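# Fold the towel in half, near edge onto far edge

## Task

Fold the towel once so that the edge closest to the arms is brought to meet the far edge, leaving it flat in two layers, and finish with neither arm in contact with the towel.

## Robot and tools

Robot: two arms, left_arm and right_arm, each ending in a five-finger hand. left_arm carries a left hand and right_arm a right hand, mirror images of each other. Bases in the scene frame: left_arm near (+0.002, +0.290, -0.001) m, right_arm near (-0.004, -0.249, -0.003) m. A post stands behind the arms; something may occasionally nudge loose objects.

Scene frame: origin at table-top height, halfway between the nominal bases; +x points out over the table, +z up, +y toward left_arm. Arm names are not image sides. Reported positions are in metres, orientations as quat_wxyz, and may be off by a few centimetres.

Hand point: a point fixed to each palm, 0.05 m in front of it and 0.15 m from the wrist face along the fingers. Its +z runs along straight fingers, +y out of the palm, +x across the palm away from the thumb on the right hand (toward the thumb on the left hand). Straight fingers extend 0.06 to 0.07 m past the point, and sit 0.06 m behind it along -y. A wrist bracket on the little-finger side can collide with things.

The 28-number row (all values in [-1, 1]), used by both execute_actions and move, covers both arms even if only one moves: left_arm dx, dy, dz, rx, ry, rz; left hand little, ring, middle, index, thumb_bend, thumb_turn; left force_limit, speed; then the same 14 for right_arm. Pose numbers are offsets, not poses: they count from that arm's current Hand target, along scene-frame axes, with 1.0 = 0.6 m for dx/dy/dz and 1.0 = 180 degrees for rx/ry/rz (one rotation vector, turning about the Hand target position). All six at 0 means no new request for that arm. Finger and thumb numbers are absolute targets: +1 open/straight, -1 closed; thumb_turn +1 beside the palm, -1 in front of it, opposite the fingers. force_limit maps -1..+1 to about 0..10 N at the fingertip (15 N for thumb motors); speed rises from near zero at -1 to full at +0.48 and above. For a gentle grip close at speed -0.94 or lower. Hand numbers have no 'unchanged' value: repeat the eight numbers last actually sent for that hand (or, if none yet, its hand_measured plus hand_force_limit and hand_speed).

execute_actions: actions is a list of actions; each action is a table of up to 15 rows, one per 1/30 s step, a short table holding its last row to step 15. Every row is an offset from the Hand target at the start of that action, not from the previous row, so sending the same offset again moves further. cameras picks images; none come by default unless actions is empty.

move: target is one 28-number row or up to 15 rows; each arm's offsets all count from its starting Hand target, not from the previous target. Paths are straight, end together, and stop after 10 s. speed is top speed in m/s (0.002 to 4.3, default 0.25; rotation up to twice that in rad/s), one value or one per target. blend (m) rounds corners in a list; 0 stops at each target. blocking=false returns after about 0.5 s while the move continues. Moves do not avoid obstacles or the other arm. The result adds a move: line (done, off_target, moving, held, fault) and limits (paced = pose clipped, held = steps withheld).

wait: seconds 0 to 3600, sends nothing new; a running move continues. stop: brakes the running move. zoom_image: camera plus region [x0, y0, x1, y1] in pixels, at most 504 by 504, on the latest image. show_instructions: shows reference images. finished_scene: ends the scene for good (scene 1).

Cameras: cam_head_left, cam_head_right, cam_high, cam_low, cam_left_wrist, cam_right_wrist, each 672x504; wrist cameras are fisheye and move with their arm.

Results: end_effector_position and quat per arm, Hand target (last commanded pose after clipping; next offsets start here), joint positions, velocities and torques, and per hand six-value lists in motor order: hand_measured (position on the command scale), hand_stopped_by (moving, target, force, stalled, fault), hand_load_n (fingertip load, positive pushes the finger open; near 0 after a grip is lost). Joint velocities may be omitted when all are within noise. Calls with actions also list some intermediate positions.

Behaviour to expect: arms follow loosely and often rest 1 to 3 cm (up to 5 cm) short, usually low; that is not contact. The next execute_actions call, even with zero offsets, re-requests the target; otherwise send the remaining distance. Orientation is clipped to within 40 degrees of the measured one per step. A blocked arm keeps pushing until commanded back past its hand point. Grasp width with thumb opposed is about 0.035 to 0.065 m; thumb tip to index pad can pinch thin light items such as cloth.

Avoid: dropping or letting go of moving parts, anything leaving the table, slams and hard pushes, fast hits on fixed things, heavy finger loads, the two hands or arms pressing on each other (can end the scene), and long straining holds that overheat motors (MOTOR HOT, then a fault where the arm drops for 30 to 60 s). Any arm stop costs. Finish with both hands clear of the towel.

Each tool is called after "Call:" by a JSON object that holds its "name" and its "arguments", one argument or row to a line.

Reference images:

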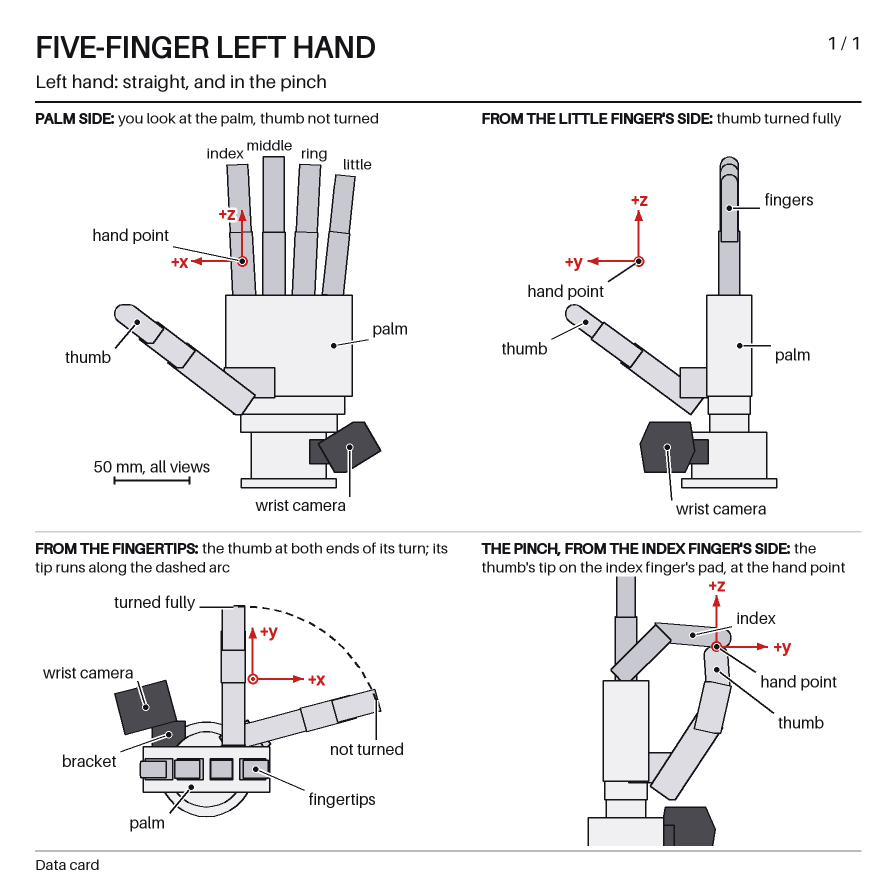

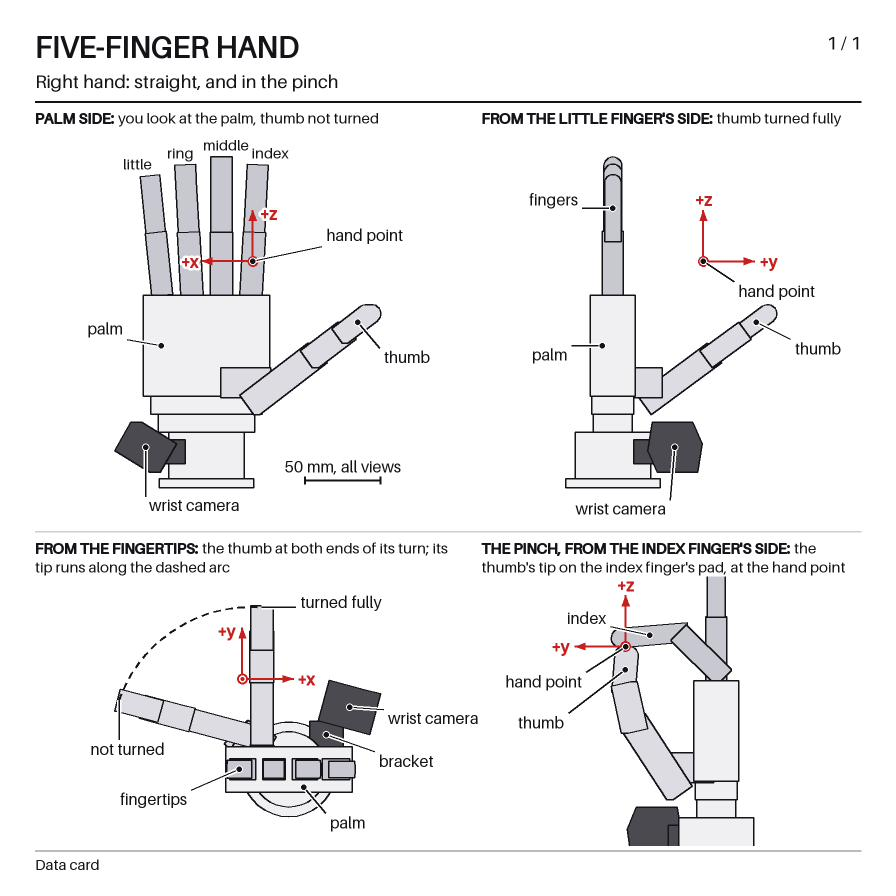

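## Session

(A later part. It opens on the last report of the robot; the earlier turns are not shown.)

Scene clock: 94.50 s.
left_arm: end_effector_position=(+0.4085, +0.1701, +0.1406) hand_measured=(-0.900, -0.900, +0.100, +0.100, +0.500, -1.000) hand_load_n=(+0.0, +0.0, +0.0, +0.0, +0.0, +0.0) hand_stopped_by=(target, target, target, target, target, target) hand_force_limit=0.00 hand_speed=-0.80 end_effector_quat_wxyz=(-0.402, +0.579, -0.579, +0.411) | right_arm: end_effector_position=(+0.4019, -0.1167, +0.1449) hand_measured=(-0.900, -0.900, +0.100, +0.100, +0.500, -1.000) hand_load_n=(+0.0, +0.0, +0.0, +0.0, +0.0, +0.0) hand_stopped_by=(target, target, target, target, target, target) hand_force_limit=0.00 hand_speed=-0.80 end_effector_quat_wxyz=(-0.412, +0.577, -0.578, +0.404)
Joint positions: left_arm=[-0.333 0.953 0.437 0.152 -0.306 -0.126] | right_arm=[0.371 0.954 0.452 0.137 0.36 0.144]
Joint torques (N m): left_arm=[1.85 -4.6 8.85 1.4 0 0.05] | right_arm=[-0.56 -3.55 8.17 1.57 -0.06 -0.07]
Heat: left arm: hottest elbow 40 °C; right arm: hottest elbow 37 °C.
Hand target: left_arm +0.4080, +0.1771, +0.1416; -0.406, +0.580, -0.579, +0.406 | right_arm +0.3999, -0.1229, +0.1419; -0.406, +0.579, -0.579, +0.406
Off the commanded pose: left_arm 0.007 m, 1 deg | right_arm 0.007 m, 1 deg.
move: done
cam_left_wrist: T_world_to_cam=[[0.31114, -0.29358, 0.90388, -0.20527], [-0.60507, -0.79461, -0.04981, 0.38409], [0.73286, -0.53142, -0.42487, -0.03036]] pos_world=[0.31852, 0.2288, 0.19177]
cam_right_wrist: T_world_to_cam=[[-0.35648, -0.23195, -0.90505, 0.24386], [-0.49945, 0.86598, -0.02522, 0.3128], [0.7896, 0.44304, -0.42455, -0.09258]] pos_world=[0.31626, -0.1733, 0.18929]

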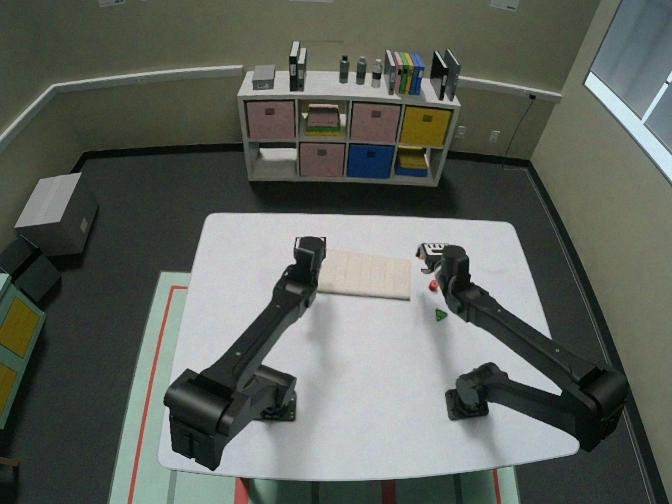

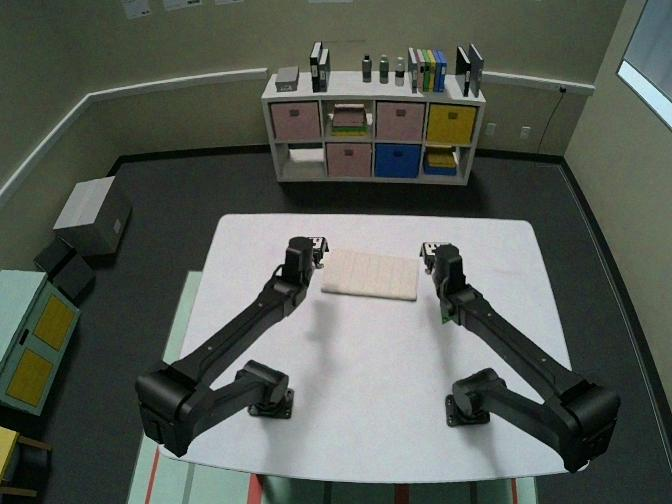

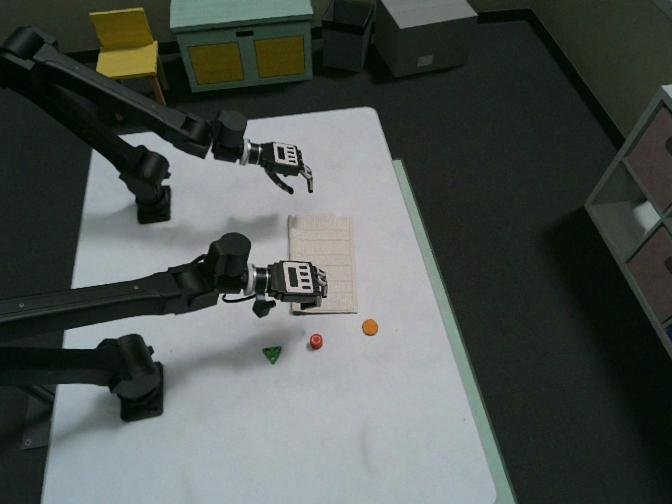

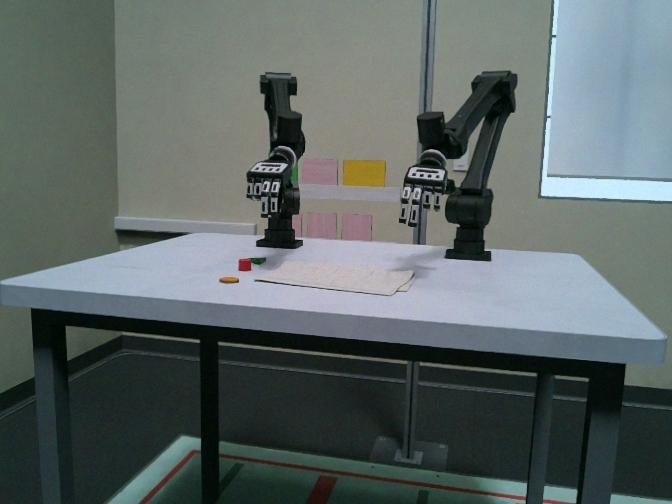

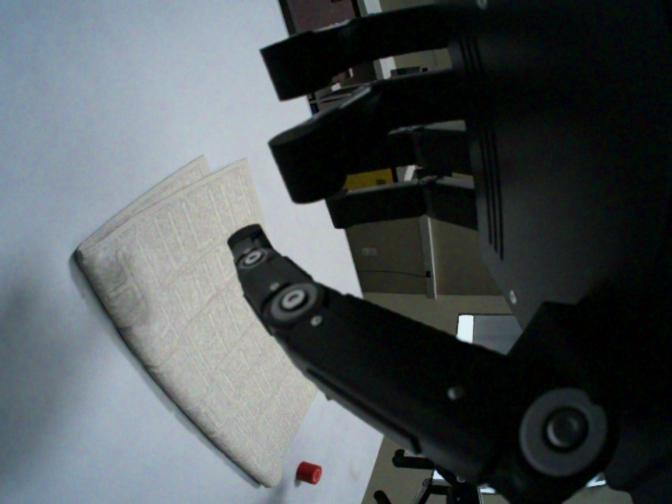

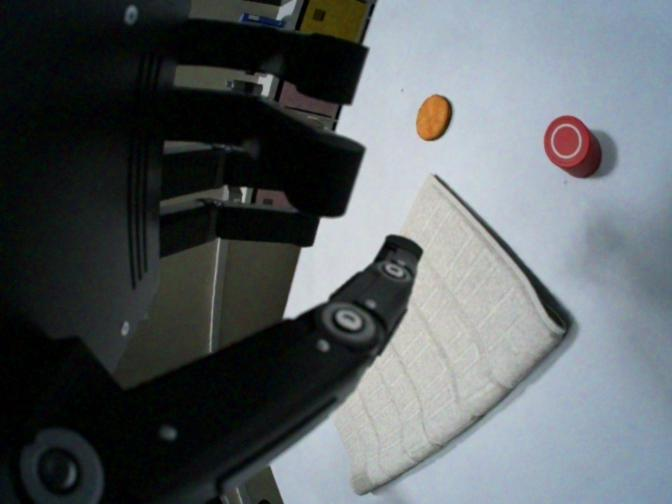

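Call:
{"name": "move", "arguments": {
  "target": [0.158,-0.08,-0.125,0,0,0,-0.9,-0.9,0,0,1,1,0,-0.2,0.0335,0.108,-0.12,0,0,0,-0.9,-0.9,0,0,1,1,0,-0.2],
  "cameras": ["cam_low","cam_high","cam_left_wrist","cam_right_wrist"],
  "speed": 0.12
}}

Call:
{"name": "zoom_image", "arguments": {
  "camera": "cam_high",
  "region": [220, 160, 420, 350]
}}

Scene clock: 99.67 s.
left_arm: end_effector_position=(+0.4861, +0.1423, +0.0515) hand_measured=(-0.900, -0.900, +0.000, +0.000, +1.000, +1.000) hand_load_n=(+0.0, +0.0, +0.0, +0.5, +0.0, -0.5) hand_stopped_by=(target, target, target, target, target, target) hand_force_limit=0.00 hand_speed=-0.20 end_effector_quat_wxyz=(-0.401, +0.587, -0.589, +0.385) | right_arm: end_effector_position=(+0.4152, -0.0668, +0.0642) hand_measured=(-0.900, -0.900, +0.000, +0.000, +1.000, +1.000) hand_load_n=(+0.0, +0.0, +0.0, +0.0, +0.5, -0.5) hand_stopped_by=(target, target, target, target, target, target) hand_force_limit=0.00 hand_speed=-0.20 end_effector_quat_wxyz=(-0.394, +0.585, -0.581, +0.406)
Joint positions: left_arm=[-0.347 1.458 0.548 0.492 -0.341 -0.126] | right_arm=[0.519 1.298 0.438 0.434 0.511 0.201]
Joint torques (N m): left_arm=[-0.85 -7.3 9.88 2.82 -0.22 -0.14] | right_arm=[1.32 -4.84 7.49 2.96 0.36 0.1]
Heat: left arm: hottest elbow 40 °C; right arm: hottest elbow 37 °C.
Hand target: left_arm +0.5028, +0.1290, +0.0666; -0.406, +0.580, -0.579, +0.406 | right_arm +0.4201, -0.0581, +0.0698; -0.406, +0.579, -0.579, +0.406
Off the commanded pose: left_arm 0.026 m, 3 deg | right_arm 0.011 m, 2 deg.
move: off_target (left_arm, right_arm)
cam_left_wrist: T_world_to_cam=[[0.35761, -0.31533, 0.87902, -0.17526], [-0.59332, -0.8036, -0.0469, 0.40001], [0.72117, -0.50477, -0.47446, -0.13542]] pos_world=[0.39767, 0.19783, 0.10856]
cam_right_wrist: T_world_to_cam=[[-0.38508, -0.25171, -0.88789, 0.19653], [-0.49038, 0.87084, -0.0342, 0.27143], [0.78182, 0.42223, -0.45877, -0.15542]] pos_world=[0.33029, -0.12128, 0.11247]
Images, in order (width x height): cam_high 672x504, cam_low 672x504, cam_left_wrist 672x504, cam_right_wrist 672x504.

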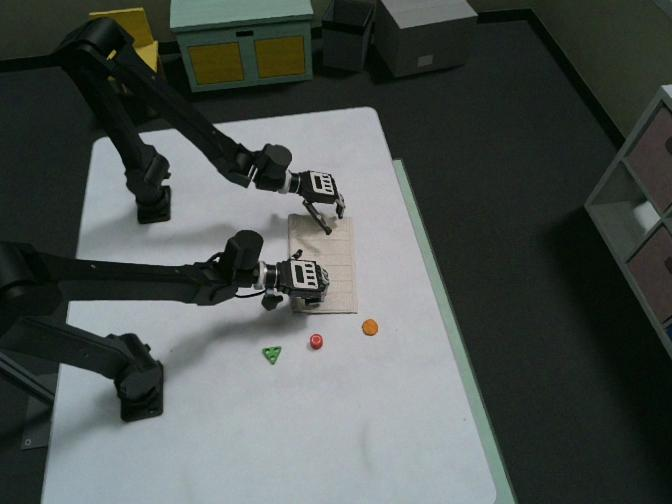

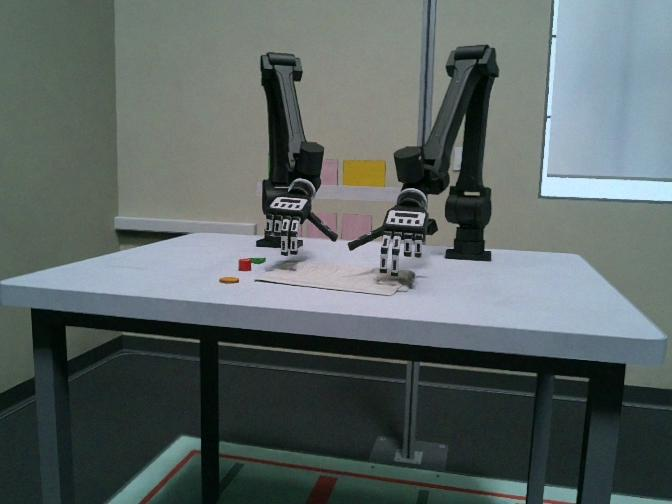

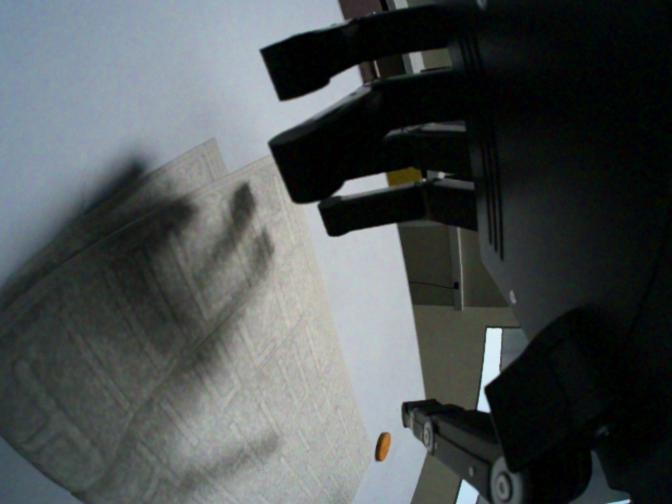

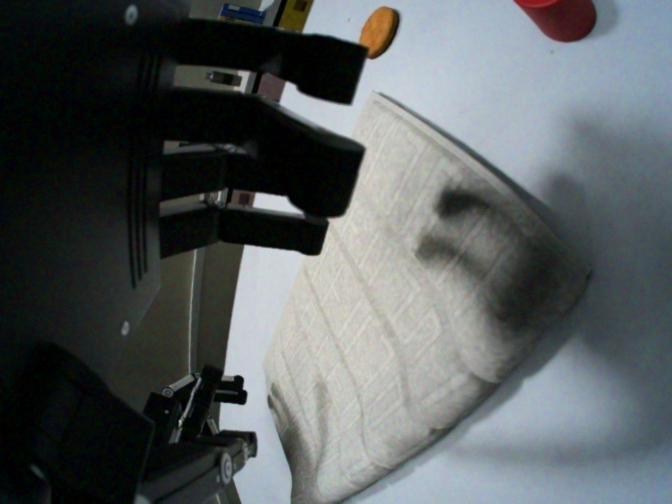

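Scaled by 2.520.

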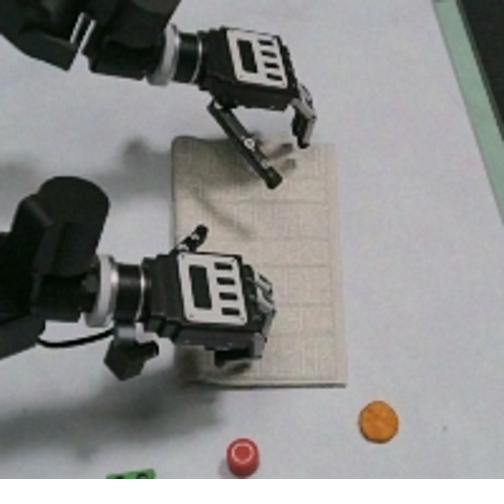

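Call:
{"name": "move", "arguments": {
  "target": [
    [0.035,-0.03,0.0,0,0,0,-0.9,-0.9,0,0,1,1,0,-0.2,0,0.0,-0.03,0,0,0,-0.9,-0.9,0,0,1,1,0,-0.2],
    [0.035,-0.03,-0.03,0,0,0,-0.9,-0.9,0,0,1,1,0,-0.2,0,0.0,-0.045,0,0,0,-0.9,-0.9,0,0,1,1,0,-0.2]
  ],
  "cameras": ["cam_low","cam_high","cam_left_wrist","cam_right_wrist"],
  "speed": 0.06
}}

Call:
{"name": "zoom_image", "arguments": {
  "camera": "cam_high",
  "region": [220, 160, 420, 350]
}}

Call:
{"name": "zoom_image", "arguments": {
  "camera": "cam_low",
  "region": [240, 200, 440, 310]
}}

Scene clock: 102.03 s.
left_arm: end_effector_position=(+0.5124, +0.1236, +0.0376) hand_measured=(-0.900, -0.900, +0.000, +0.000, +1.000, +1.000) hand_load_n=(+0.0, +0.5, +0.0, +0.0, +0.0, -0.5) hand_stopped_by=(target, target, target, target, target, target) hand_force_limit=0.00 hand_speed=-0.20 end_effector_quat_wxyz=(-0.403, +0.584, -0.588, +0.387) | right_arm: end_effector_position=(+0.4218, -0.0629, +0.0447) hand_measured=(-0.900, -0.900, +0.000, +0.000, +1.000, +1.000) hand_load_n=(+0.0, +0.0, +0.0, +0.0, +0.0, +0.0) hand_stopped_by=(target, target, target, target, target, target) hand_force_limit=0.00 hand_speed=-0.20 end_effector_quat_wxyz=(-0.400, +0.580, -0.581, +0.407)
Joint positions: left_arm=[-0.371 1.572 0.619 0.54 -0.363 -0.13] | right_arm=[0.519 1.395 0.428 0.557 0.511 0.201]
Joint torques (N m): left_arm=[-0.91 -8.94 8.53 2.82 -0.22 -0.21] | right_arm=[1.26 -5.36 5.6 2.84 0.36 0.09]
Heat: left arm: hottest elbow 40 °C; right arm: hottest elbow 37 °C.
Hand target: left_arm +0.5237, +0.1111, +0.0484; -0.406, +0.580, -0.579, +0.406 | right_arm +0.4200, -0.0582, +0.0428; -0.405, +0.579, -0.579, +0.406
Off the commanded pose: left_arm 0.020 m, 3 deg | right_arm 0.005 m, 1 deg.
move: off_target (left_arm)
cam_left_wrist: T_world_to_cam=[[0.35023, -0.31805, 0.88102, -0.17435], [-0.594, -0.80267, -0.05364, 0.40035], [0.72423, -0.50454, -0.47004, -0.17217]] pos_world=[0.42356, 0.17903, 0.09415]
cam_right_wrist: T_world_to_cam=[[-0.37258, -0.24373, -0.89542, 0.17839], [-0.48974, 0.87123, -0.03337, 0.27022], [0.78825, 0.42609, -0.44397, -0.17427]] pos_world=[0.33617, -0.11769, 0.09138]
Images, in order (width x height): cam_high 672x504, cam_low 672x504, cam_left_wrist 672x504, cam_right_wrist 672x504.

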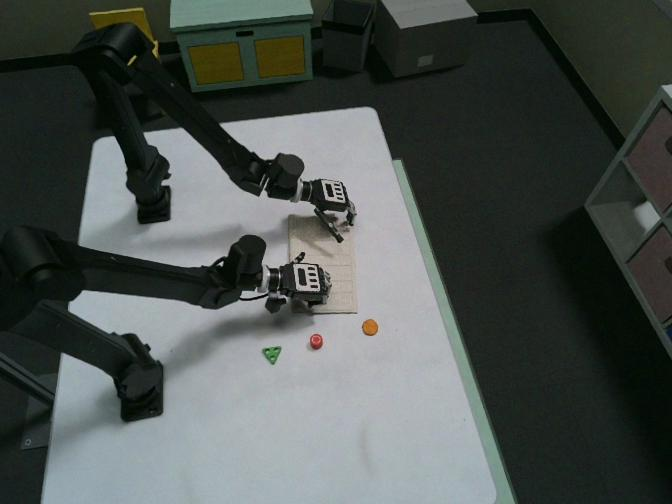

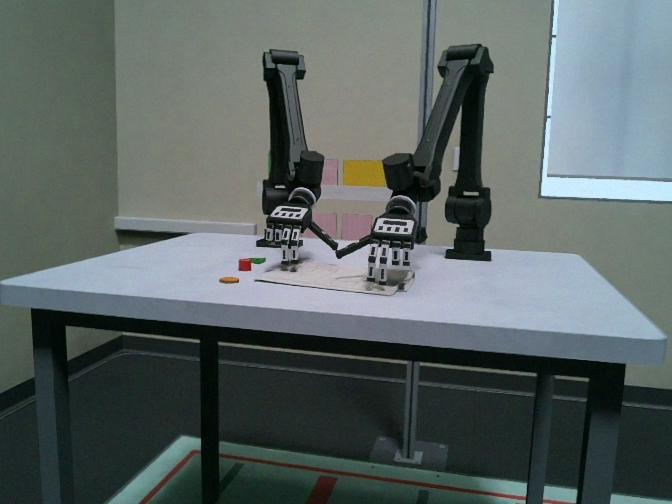

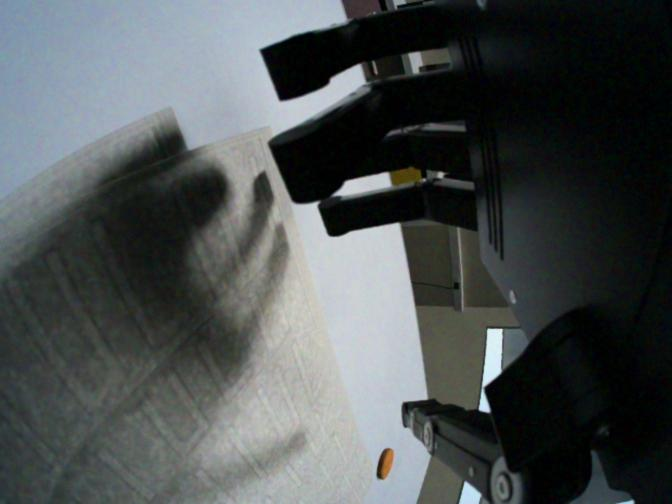

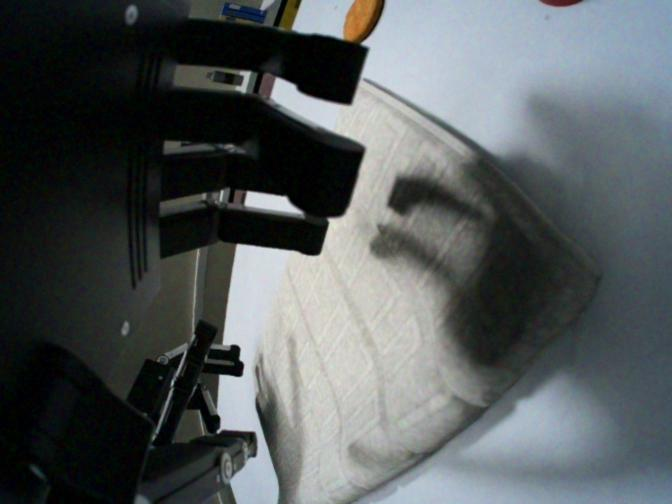

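Scaled by 2.520.

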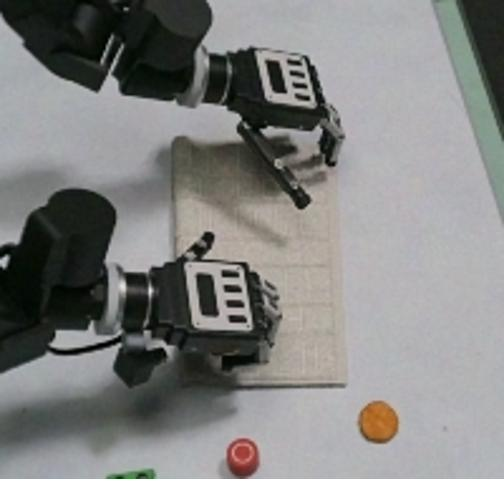

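Scaled by 2.520.

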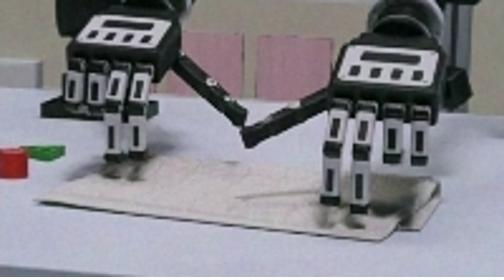

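Call:
{"name": "move", "arguments": {
  "target": [-0.013,0,-0.037,0,0,0,-0.9,-0.9,0,0,1,1,0,-0.2,0,0.0,-0.03,0,0,0,-0.9,-0.9,0,0,1,1,0,-0.2],
  "cameras": ["cam_low","cam_high","cam_left_wrist","cam_right_wrist"],
  "speed": 0.04
}}

Call:
{"name": "zoom_image", "arguments": {
  "camera": "cam_low",
  "region": [240, 200, 440, 310]
}}

Scene clock: 103.63 s.
left_arm: end_effector_position=(+0.5160, +0.1197, +0.0266) hand_measured=(-0.900, -0.900, +0.000, +0.000, +1.000, +1.000) hand_load_n=(+0.0, +0.0, +0.0, +0.0, +0.0, -0.5) hand_stopped_by=(target, target, target, target, target, target) hand_force_limit=0.00 hand_speed=-0.20 end_effector_quat_wxyz=(-0.408, +0.582, -0.582, +0.396) | right_arm: end_effector_position=(+0.4228, -0.0623, +0.0280) hand_measured=(-0.900, -0.900, +0.000, +0.000, +1.000, +1.000) hand_load_n=(+0.0, +0.0, +0.0, +0.0, +0.0, -0.5) hand_stopped_by=(target, target, target, target, target, target) hand_force_limit=0.00 hand_speed=-0.20 end_effector_quat_wxyz=(-0.402, +0.579, -0.580, +0.408)
Joint positions: left_arm=[-0.377 1.625 0.612 0.624 -0.37 -0.133] | right_arm=[0.519 1.464 0.417 0.641 0.512 0.201]
Joint torques (N m): left_arm=[-0.79 -9.05 5.98 2.86 -0.25 -0.19] | right_arm=[1.26 -5.6 4.92 2.96 0.33 0.09]
Heat: left arm: hottest elbow 40 °C; right arm: hottest elbow 37 °C.
Hand target: left_arm +0.5158, +0.1111, +0.0262; -0.406, +0.580, -0.579, +0.406 | right_arm +0.4201, -0.0581, +0.0248; -0.406, +0.579, -0.579, +0.406
Off the commanded pose: left_arm 0.009 m, 1 deg | right_arm 0.006 m, 1 deg.
move: done
cam_left_wrist: T_world_to_cam=[[0.32972, -0.30988, 0.89177, -0.1578], [-0.59204, -0.80364, -0.06036, 0.39804], [0.73537, -0.50806, -0.44844, -0.18785]] pos_world=[0.42582, 0.17554, 0.08051]
cam_right_wrist: T_world_to_cam=[[-0.36997, -0.24216, -0.89693, 0.16304], [-0.48933, 0.87146, -0.03344, 0.26955], [0.78973, 0.42652, -0.44091, -0.18342]] pos_world=[0.33707, -0.11719, 0.07438]
Images, in order (width x height): cam_high 672x504, cam_low 672x504, cam_left_wrist 672x504, cam_right_wrist 672x504.

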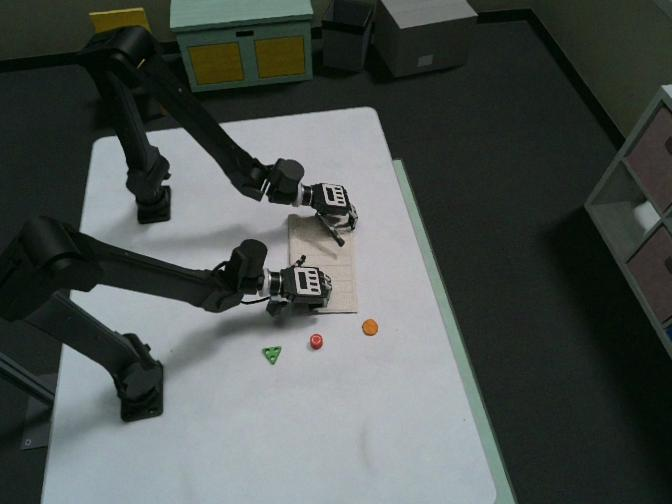

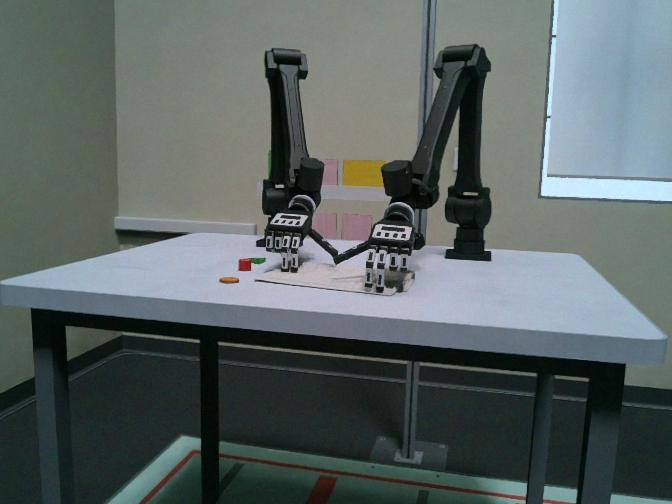

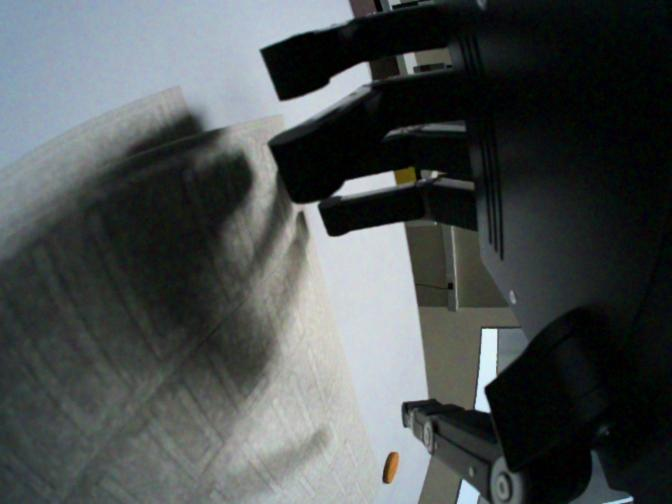

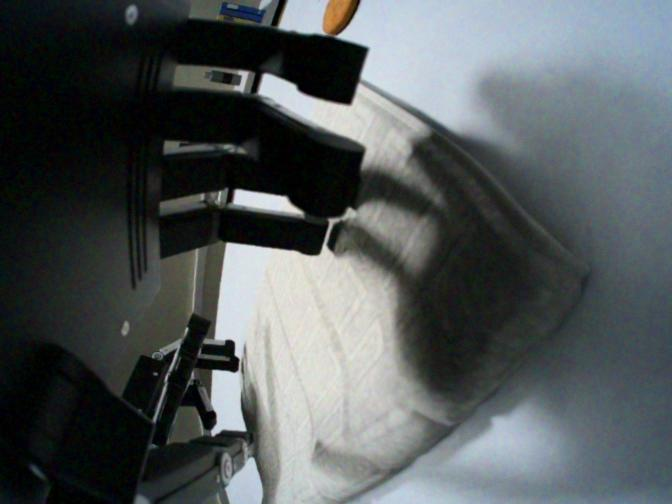

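Scaled by 2.520.

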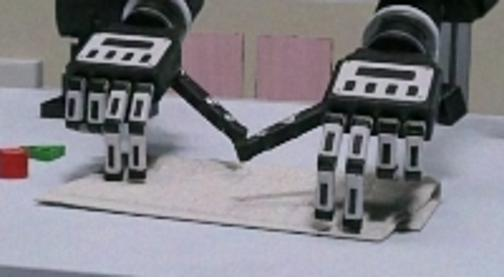

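Call:
{"name": "move", "arguments": {
  "target": [
    [0,0,-0.018,0,0,0,-0.9,-0.9,0,0,1,1,0,-0.2,0,0.0,-0.01,0,0,0,-0.9,-0.9,0,0,1,1,0,-0.2],
    [-0.05,0.01,-0.018,0,0,0,-0.9,-0.9,0,0,1,1,0,-0.2,0,0.0,-0.01,0,0,0,-0.9,-0.9,0,0,1,1,0,-0.2]
  ],
  "cameras": ["cam_low","cam_high","cam_left_wrist","cam_right_wrist"],
  "speed": 0.03
}}

Call:
{"name": "zoom_image", "arguments": {
  "camera": "cam_low",
  "region": [240, 200, 440, 310]
}}

Call:
{"name": "zoom_image", "arguments": {
  "camera": "cam_high",
  "region": [220, 160, 420, 350]
}}

Scene clock: 106.27 s.
left_arm: end_effector_position=(+0.4959, +0.1221, +0.0223) hand_measured=(-0.900, -0.900, +0.000, +0.000, +1.000, +1.000) hand_load_n=(+0.0, -0.5, +2.0, +0.0, +0.0, +0.0) hand_stopped_by=(target, target, target, target, target, target) hand_force_limit=0.00 hand_speed=-0.20 end_effector_quat_wxyz=(-0.412, +0.580, -0.572, +0.407) | right_arm: end_effector_position=(+0.4255, -0.0610, +0.0269) hand_measured=(-0.900, -0.900, +0.000, +0.000, +1.000, +1.000) hand_load_n=(+0.0, +0.0, -0.5, +0.0, +0.0, +0.0) hand_stopped_by=(target, target, target, target, target, target) hand_force_limit=0.00 hand_speed=-0.20 end_effector_quat_wxyz=(-0.407, +0.575, -0.580, +0.410)
Joint positions: left_arm=[-0.393 1.615 0.541 0.712 -0.387 -0.143] | right_arm=[0.519 1.484 0.417 0.674 0.513 0.201]
Joint torques (N m): left_arm=[-0.73 -9.41 4.16 1.95 -0.15 -0.16] | right_arm=[1.26 -5.42 4.53 2.76 0.27 0.09]
Heat: left arm: hottest elbow 40 °C; right arm: hottest elbow 36 °C.
Hand target: left_arm +0.4859, +0.1171, +0.0154; -0.406, +0.580, -0.579, +0.406 | right_arm +0.4201, -0.0581, +0.0189; -0.406, +0.579, -0.579, +0.406
Off the commanded pose: left_arm 0.013 m, 1 deg | right_arm 0.010 m, 1 deg.
move: off_target (left_arm)
cam_left_wrist: T_world_to_cam=[[0.30649, -0.29602, 0.90467, -0.13693], [-0.58723, -0.8068, -0.06505, 0.38587], [0.74915, -0.51131, -0.42111, -0.18076]] pos_world=[0.40398, 0.17836, 0.07286]
cam_right_wrist: T_world_to_cam=[[-0.35941, -0.23574, -0.90291, 0.15935], [-0.48774, 0.87234, -0.03361, 0.26911], [0.79557, 0.4283, -0.42851, -0.18934]] pos_world=[0.33916, -0.1161, 0.07179]
Images, in order (width x height): cam_high 672x504, cam_low 672x504, cam_left_wrist 672x504, cam_right_wrist 672x504.

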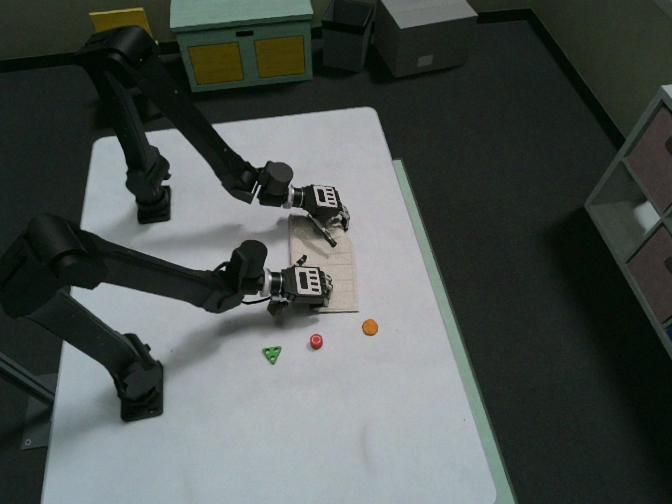

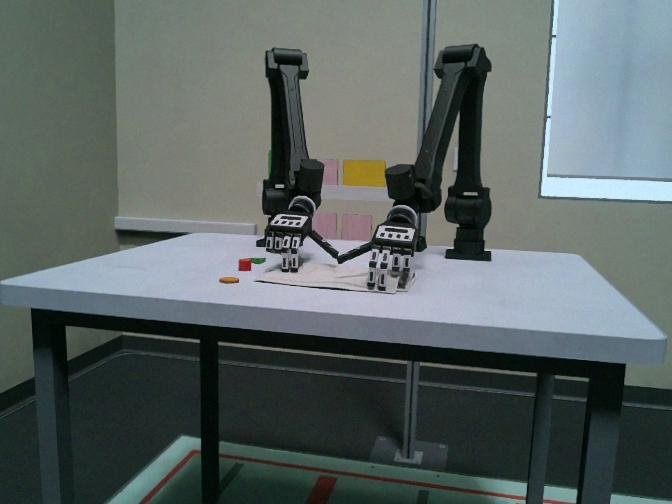

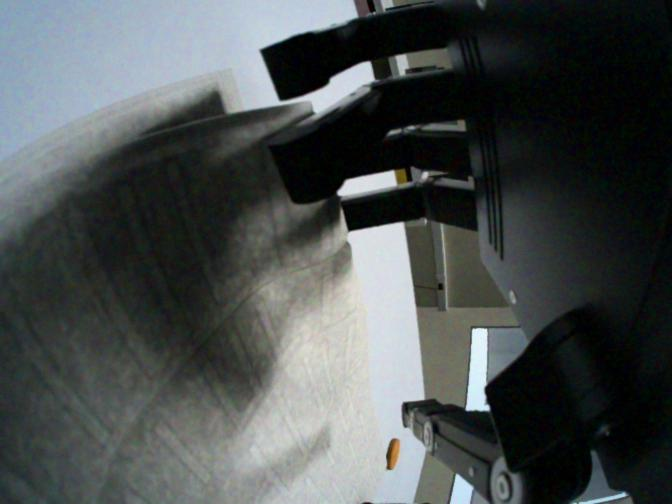

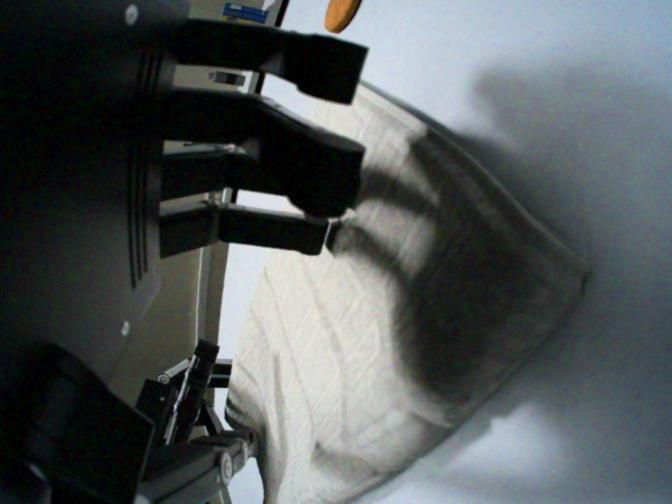

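Scaled by 2.520.

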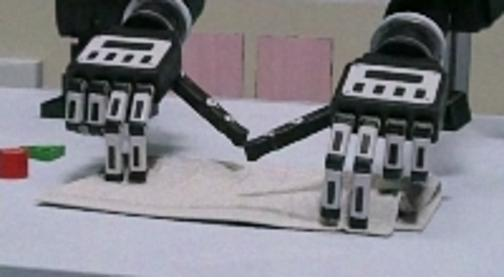

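Scaled by 2.520.

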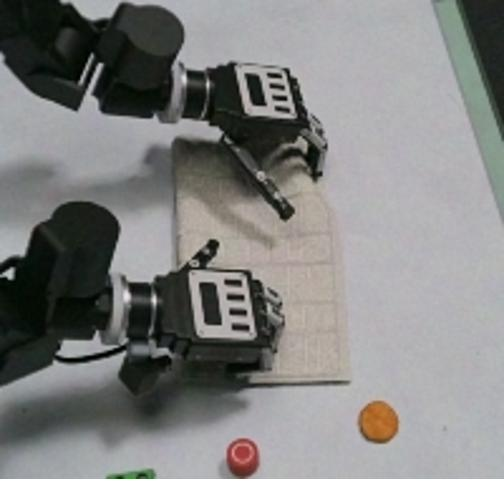

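Call:
{"name": "move", "arguments": {
  "target": [-0.042,0.015,0,0,0,0,-0.9,-0.9,0,0,1,1,0,-0.2,0,0.0,0,0,0,0,-0.9,-0.9,0,0,1,1,0,-0.2],
  "cameras": ["cam_low","cam_high","cam_left_wrist","cam_head_left"],
  "speed": 0.03
}}

Call:
{"name": "zoom_image", "arguments": {
  "camera": "cam_low",
  "region": [240, 200, 440, 310]
}}

Call:
{"name": "zoom_image", "arguments": {
  "camera": "cam_high",
  "region": [220, 160, 420, 350]
}}

Scene clock: 108.07 s.
left_arm: end_effector_position=(+0.4704, +0.1299, +0.0221) hand_measured=(-0.900, -0.900, +0.000, +0.000, +1.000, +1.000) hand_load_n=(+0.0, +0.0, +2.0, +0.0, +0.0, -0.5) hand_stopped_by=(target, target, target, target, target, target) hand_force_limit=0.00 hand_speed=-0.20 end_effector_quat_wxyz=(-0.412, +0.580, -0.572, +0.408) | right_arm: end_effector_position=(+0.4255, -0.0610, +0.0269) hand_measured=(-0.900, -0.900, +0.000, +0.000, +1.000, +1.000) hand_load_n=(+0.0, +0.0, -0.5, +0.0, +0.0, +0.0) hand_stopped_by=(target, target, target, target, target, target) hand_force_limit=0.00 hand_speed=-0.20 end_effector_quat_wxyz=(-0.407, +0.575, -0.580, +0.410)
Joint positions: left_arm=[-0.4 1.564 0.468 0.733 -0.392 -0.147] | right_arm=[0.519 1.484 0.417 0.674 0.513 0.201]
Joint torques (N m): left_arm=[-0.73 -8.41 4 1.92 -0.2 -0.11] | right_arm=[1.26 -5.42 4.53 2.76 0.27 0.09]
Heat: left arm: hottest elbow 40 °C; right arm: hottest elbow 36 °C.
Hand target: left_arm +0.4607, +0.1261, +0.0155; -0.406, +0.580, -0.579, +0.406 | right_arm +0.4201, -0.0581, +0.0189; -0.406, +0.579, -0.579, +0.406
Off the commanded pose: left_arm 0.012 m, 1 deg | right_arm 0.010 m, 1 deg.
move: off_target (left_arm)
cam_left_wrist: T_world_to_cam=[[0.30613, -0.29485, 0.90518, -0.12671], [-0.58802, -0.80633, -0.06378, 0.37751], [0.74868, -0.51274, -0.42022, -0.15735]] pos_world=[0.37858, 0.18636, 0.07266]
Images, in order (width x height): cam_head_left 672x504, cam_high 672x504, cam_low 672x504, cam_left_wrist 672x504.

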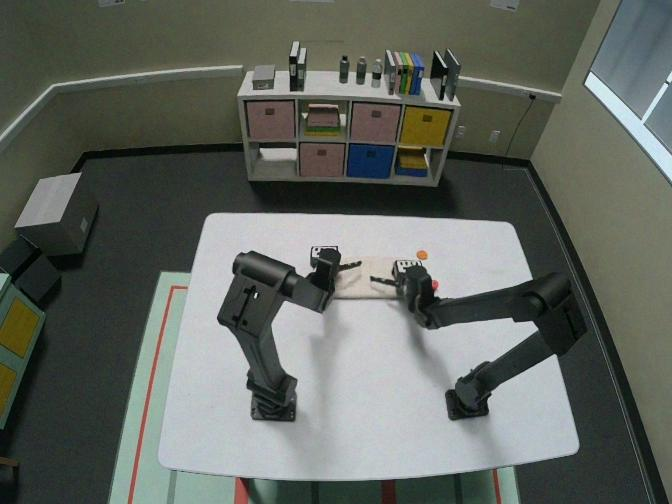

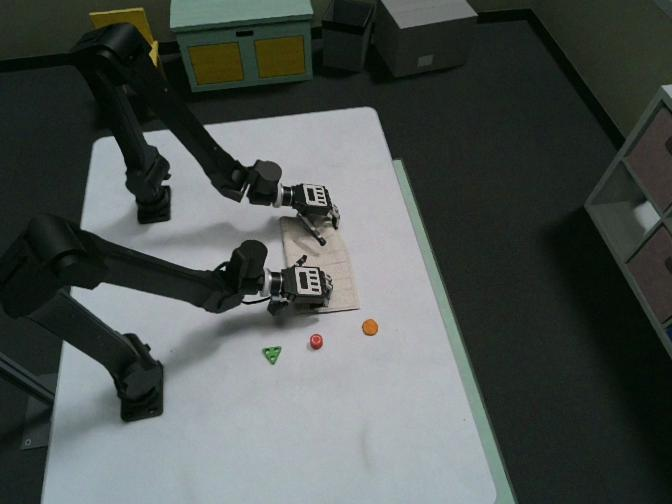

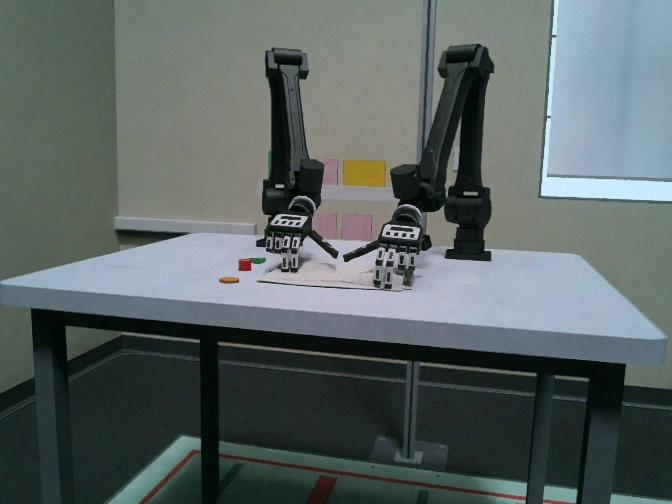

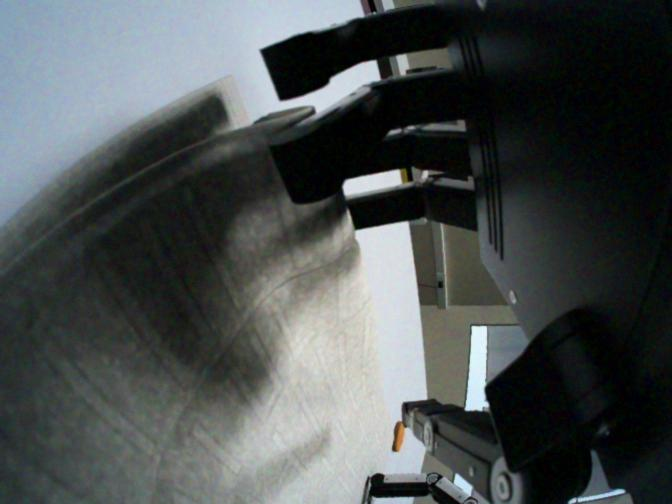

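Scaled by 2.520.

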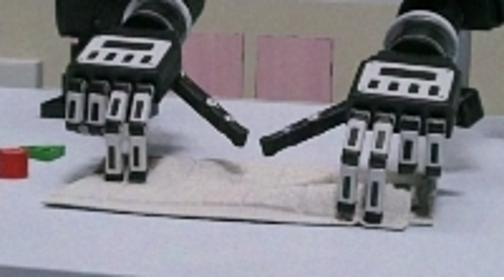

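Scaled by 2.520.

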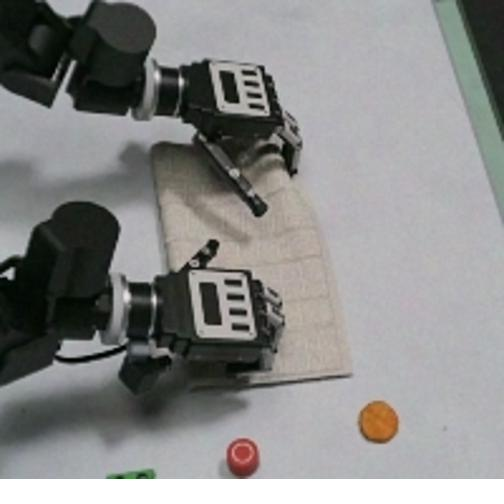

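Call:
{"name": "move", "arguments": {
  "target": [
    [0,0,0.06,0,0,0,-0.9,-0.9,0,0,1,1,0,-0.2,0,0.0,0,0,0,0,-0.9,-0.9,0,0,1,1,0,-0.2],
    [-0.1,0.15,0.12,0,0,0,-0.9,-0.9,0,0,1,1,0,-0.2,0,0.0,0,0,0,0,-0.9,-0.9,0,0,1,1,0,-0.2]
  ],
  "cameras": ["cam_low","cam_high","cam_left_wrist","cam_right_wrist"],
  "speed": 0.1
}}

Call:
{"name": "zoom_image", "arguments": {
  "camera": "cam_low",
  "region": [240, 200, 440, 310]
}}

Call:
{"name": "zoom_image", "arguments": {
  "camera": "cam_high",
  "region": [220, 160, 420, 350]
}}

Scene clock: 111.33 s.
left_arm: end_effector_position=(+0.4013, +0.2102, +0.0860) hand_measured=(-0.900, -0.900, +0.000, +0.000, +1.000, +1.000) hand_load_n=(+0.0, +0.0, +0.0, +0.0, +0.0, +0.0) hand_stopped_by=(target, target, target, target, target, target) hand_force_limit=0.00 hand_speed=-0.20 end_effector_quat_wxyz=(-0.402, +0.579, -0.579, +0.410) | right_arm: end_effector_position=(+0.4255, -0.0610, +0.0269) hand_measured=(-0.900, -0.900, +0.000, +0.000, +1.000, +1.000) hand_load_n=(+0.0, +0.0, +0.0, +0.0, +0.0, -0.5) hand_stopped_by=(target, target, target, target, target, target) hand_force_limit=0.00 hand_speed=-0.20 end_effector_quat_wxyz=(-0.407, +0.575, -0.580, +0.410)
Joint positions: left_arm=[-0.187 1.043 0.305 0.384 -0.17 -0.074] | right_arm=[0.519 1.484 0.417 0.674 0.513 0.201]
Joint torques (N m): left_arm=[1.55 -4.89 7.86 1.37 0.07 0.07] | right_arm=[1.26 -5.42 4.52 2.76 0.27 0.09]
Heat: left arm: hottest elbow 40 °C; right arm: hottest elbow 36 °C.
Hand target: left_arm +0.4007, +0.2161, +0.0875; -0.406, +0.580, -0.579, +0.406 | right_arm +0.4201, -0.0581, +0.0189; -0.406, +0.579, -0.579, +0.406
Off the commanded pose: left_arm 0.006 m, 1 deg | right_arm 0.010 m, 1 deg.
move: done
cam_left_wrist: T_world_to_cam=[[0.31303, -0.29353, 0.90324, -0.14263], [-0.60401, -0.79546, -0.04918, 0.40861], [0.73293, -0.53017, -0.4263, -0.0271]] pos_world=[0.31132, 0.2688, 0.13737]
cam_right_wrist: T_world_to_cam=[[-0.35941, -0.23574, -0.90291, 0.15935], [-0.48774, 0.87234, -0.03361, 0.26911], [0.79557, 0.4283, -0.42851, -0.18934]] pos_world=[0.33916, -0.1161, 0.07179]
Images, in order (width x height): cam_high 672x504, cam_low 672x504, cam_left_wrist 672x504, cam_right_wrist 672x504.

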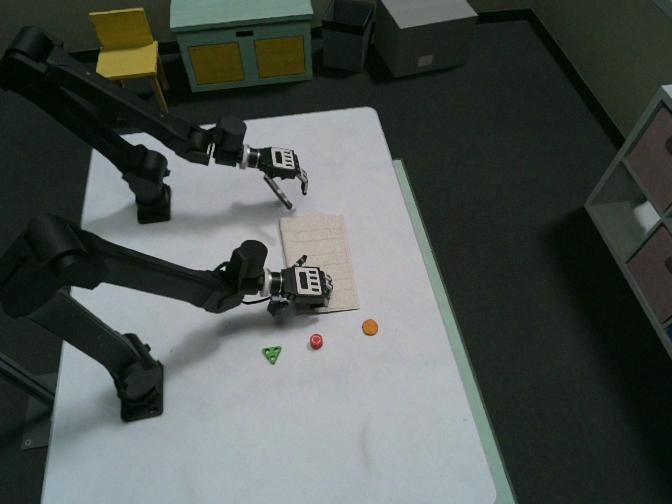

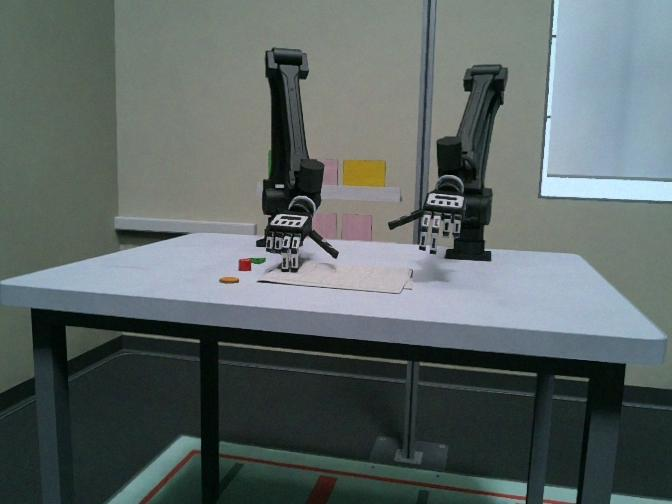

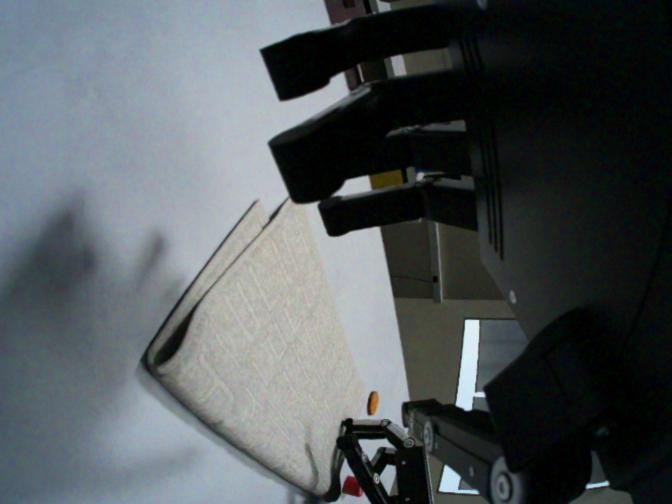

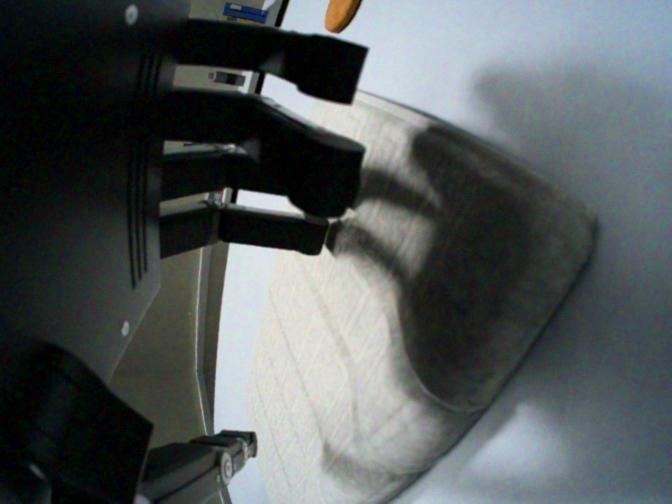

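Scaled by 2.520.

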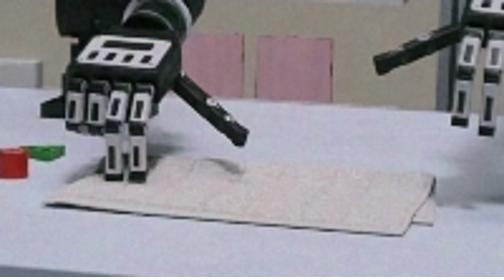

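Scaled by 2.520.

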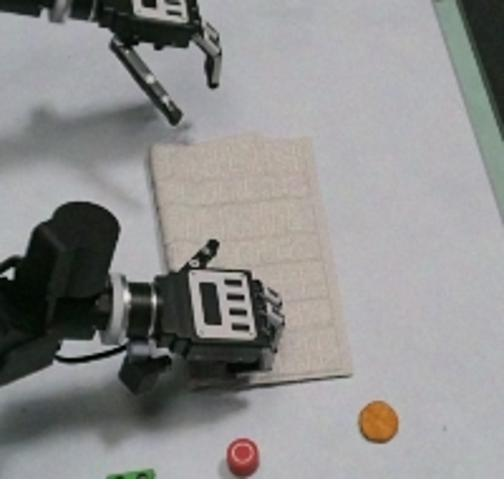

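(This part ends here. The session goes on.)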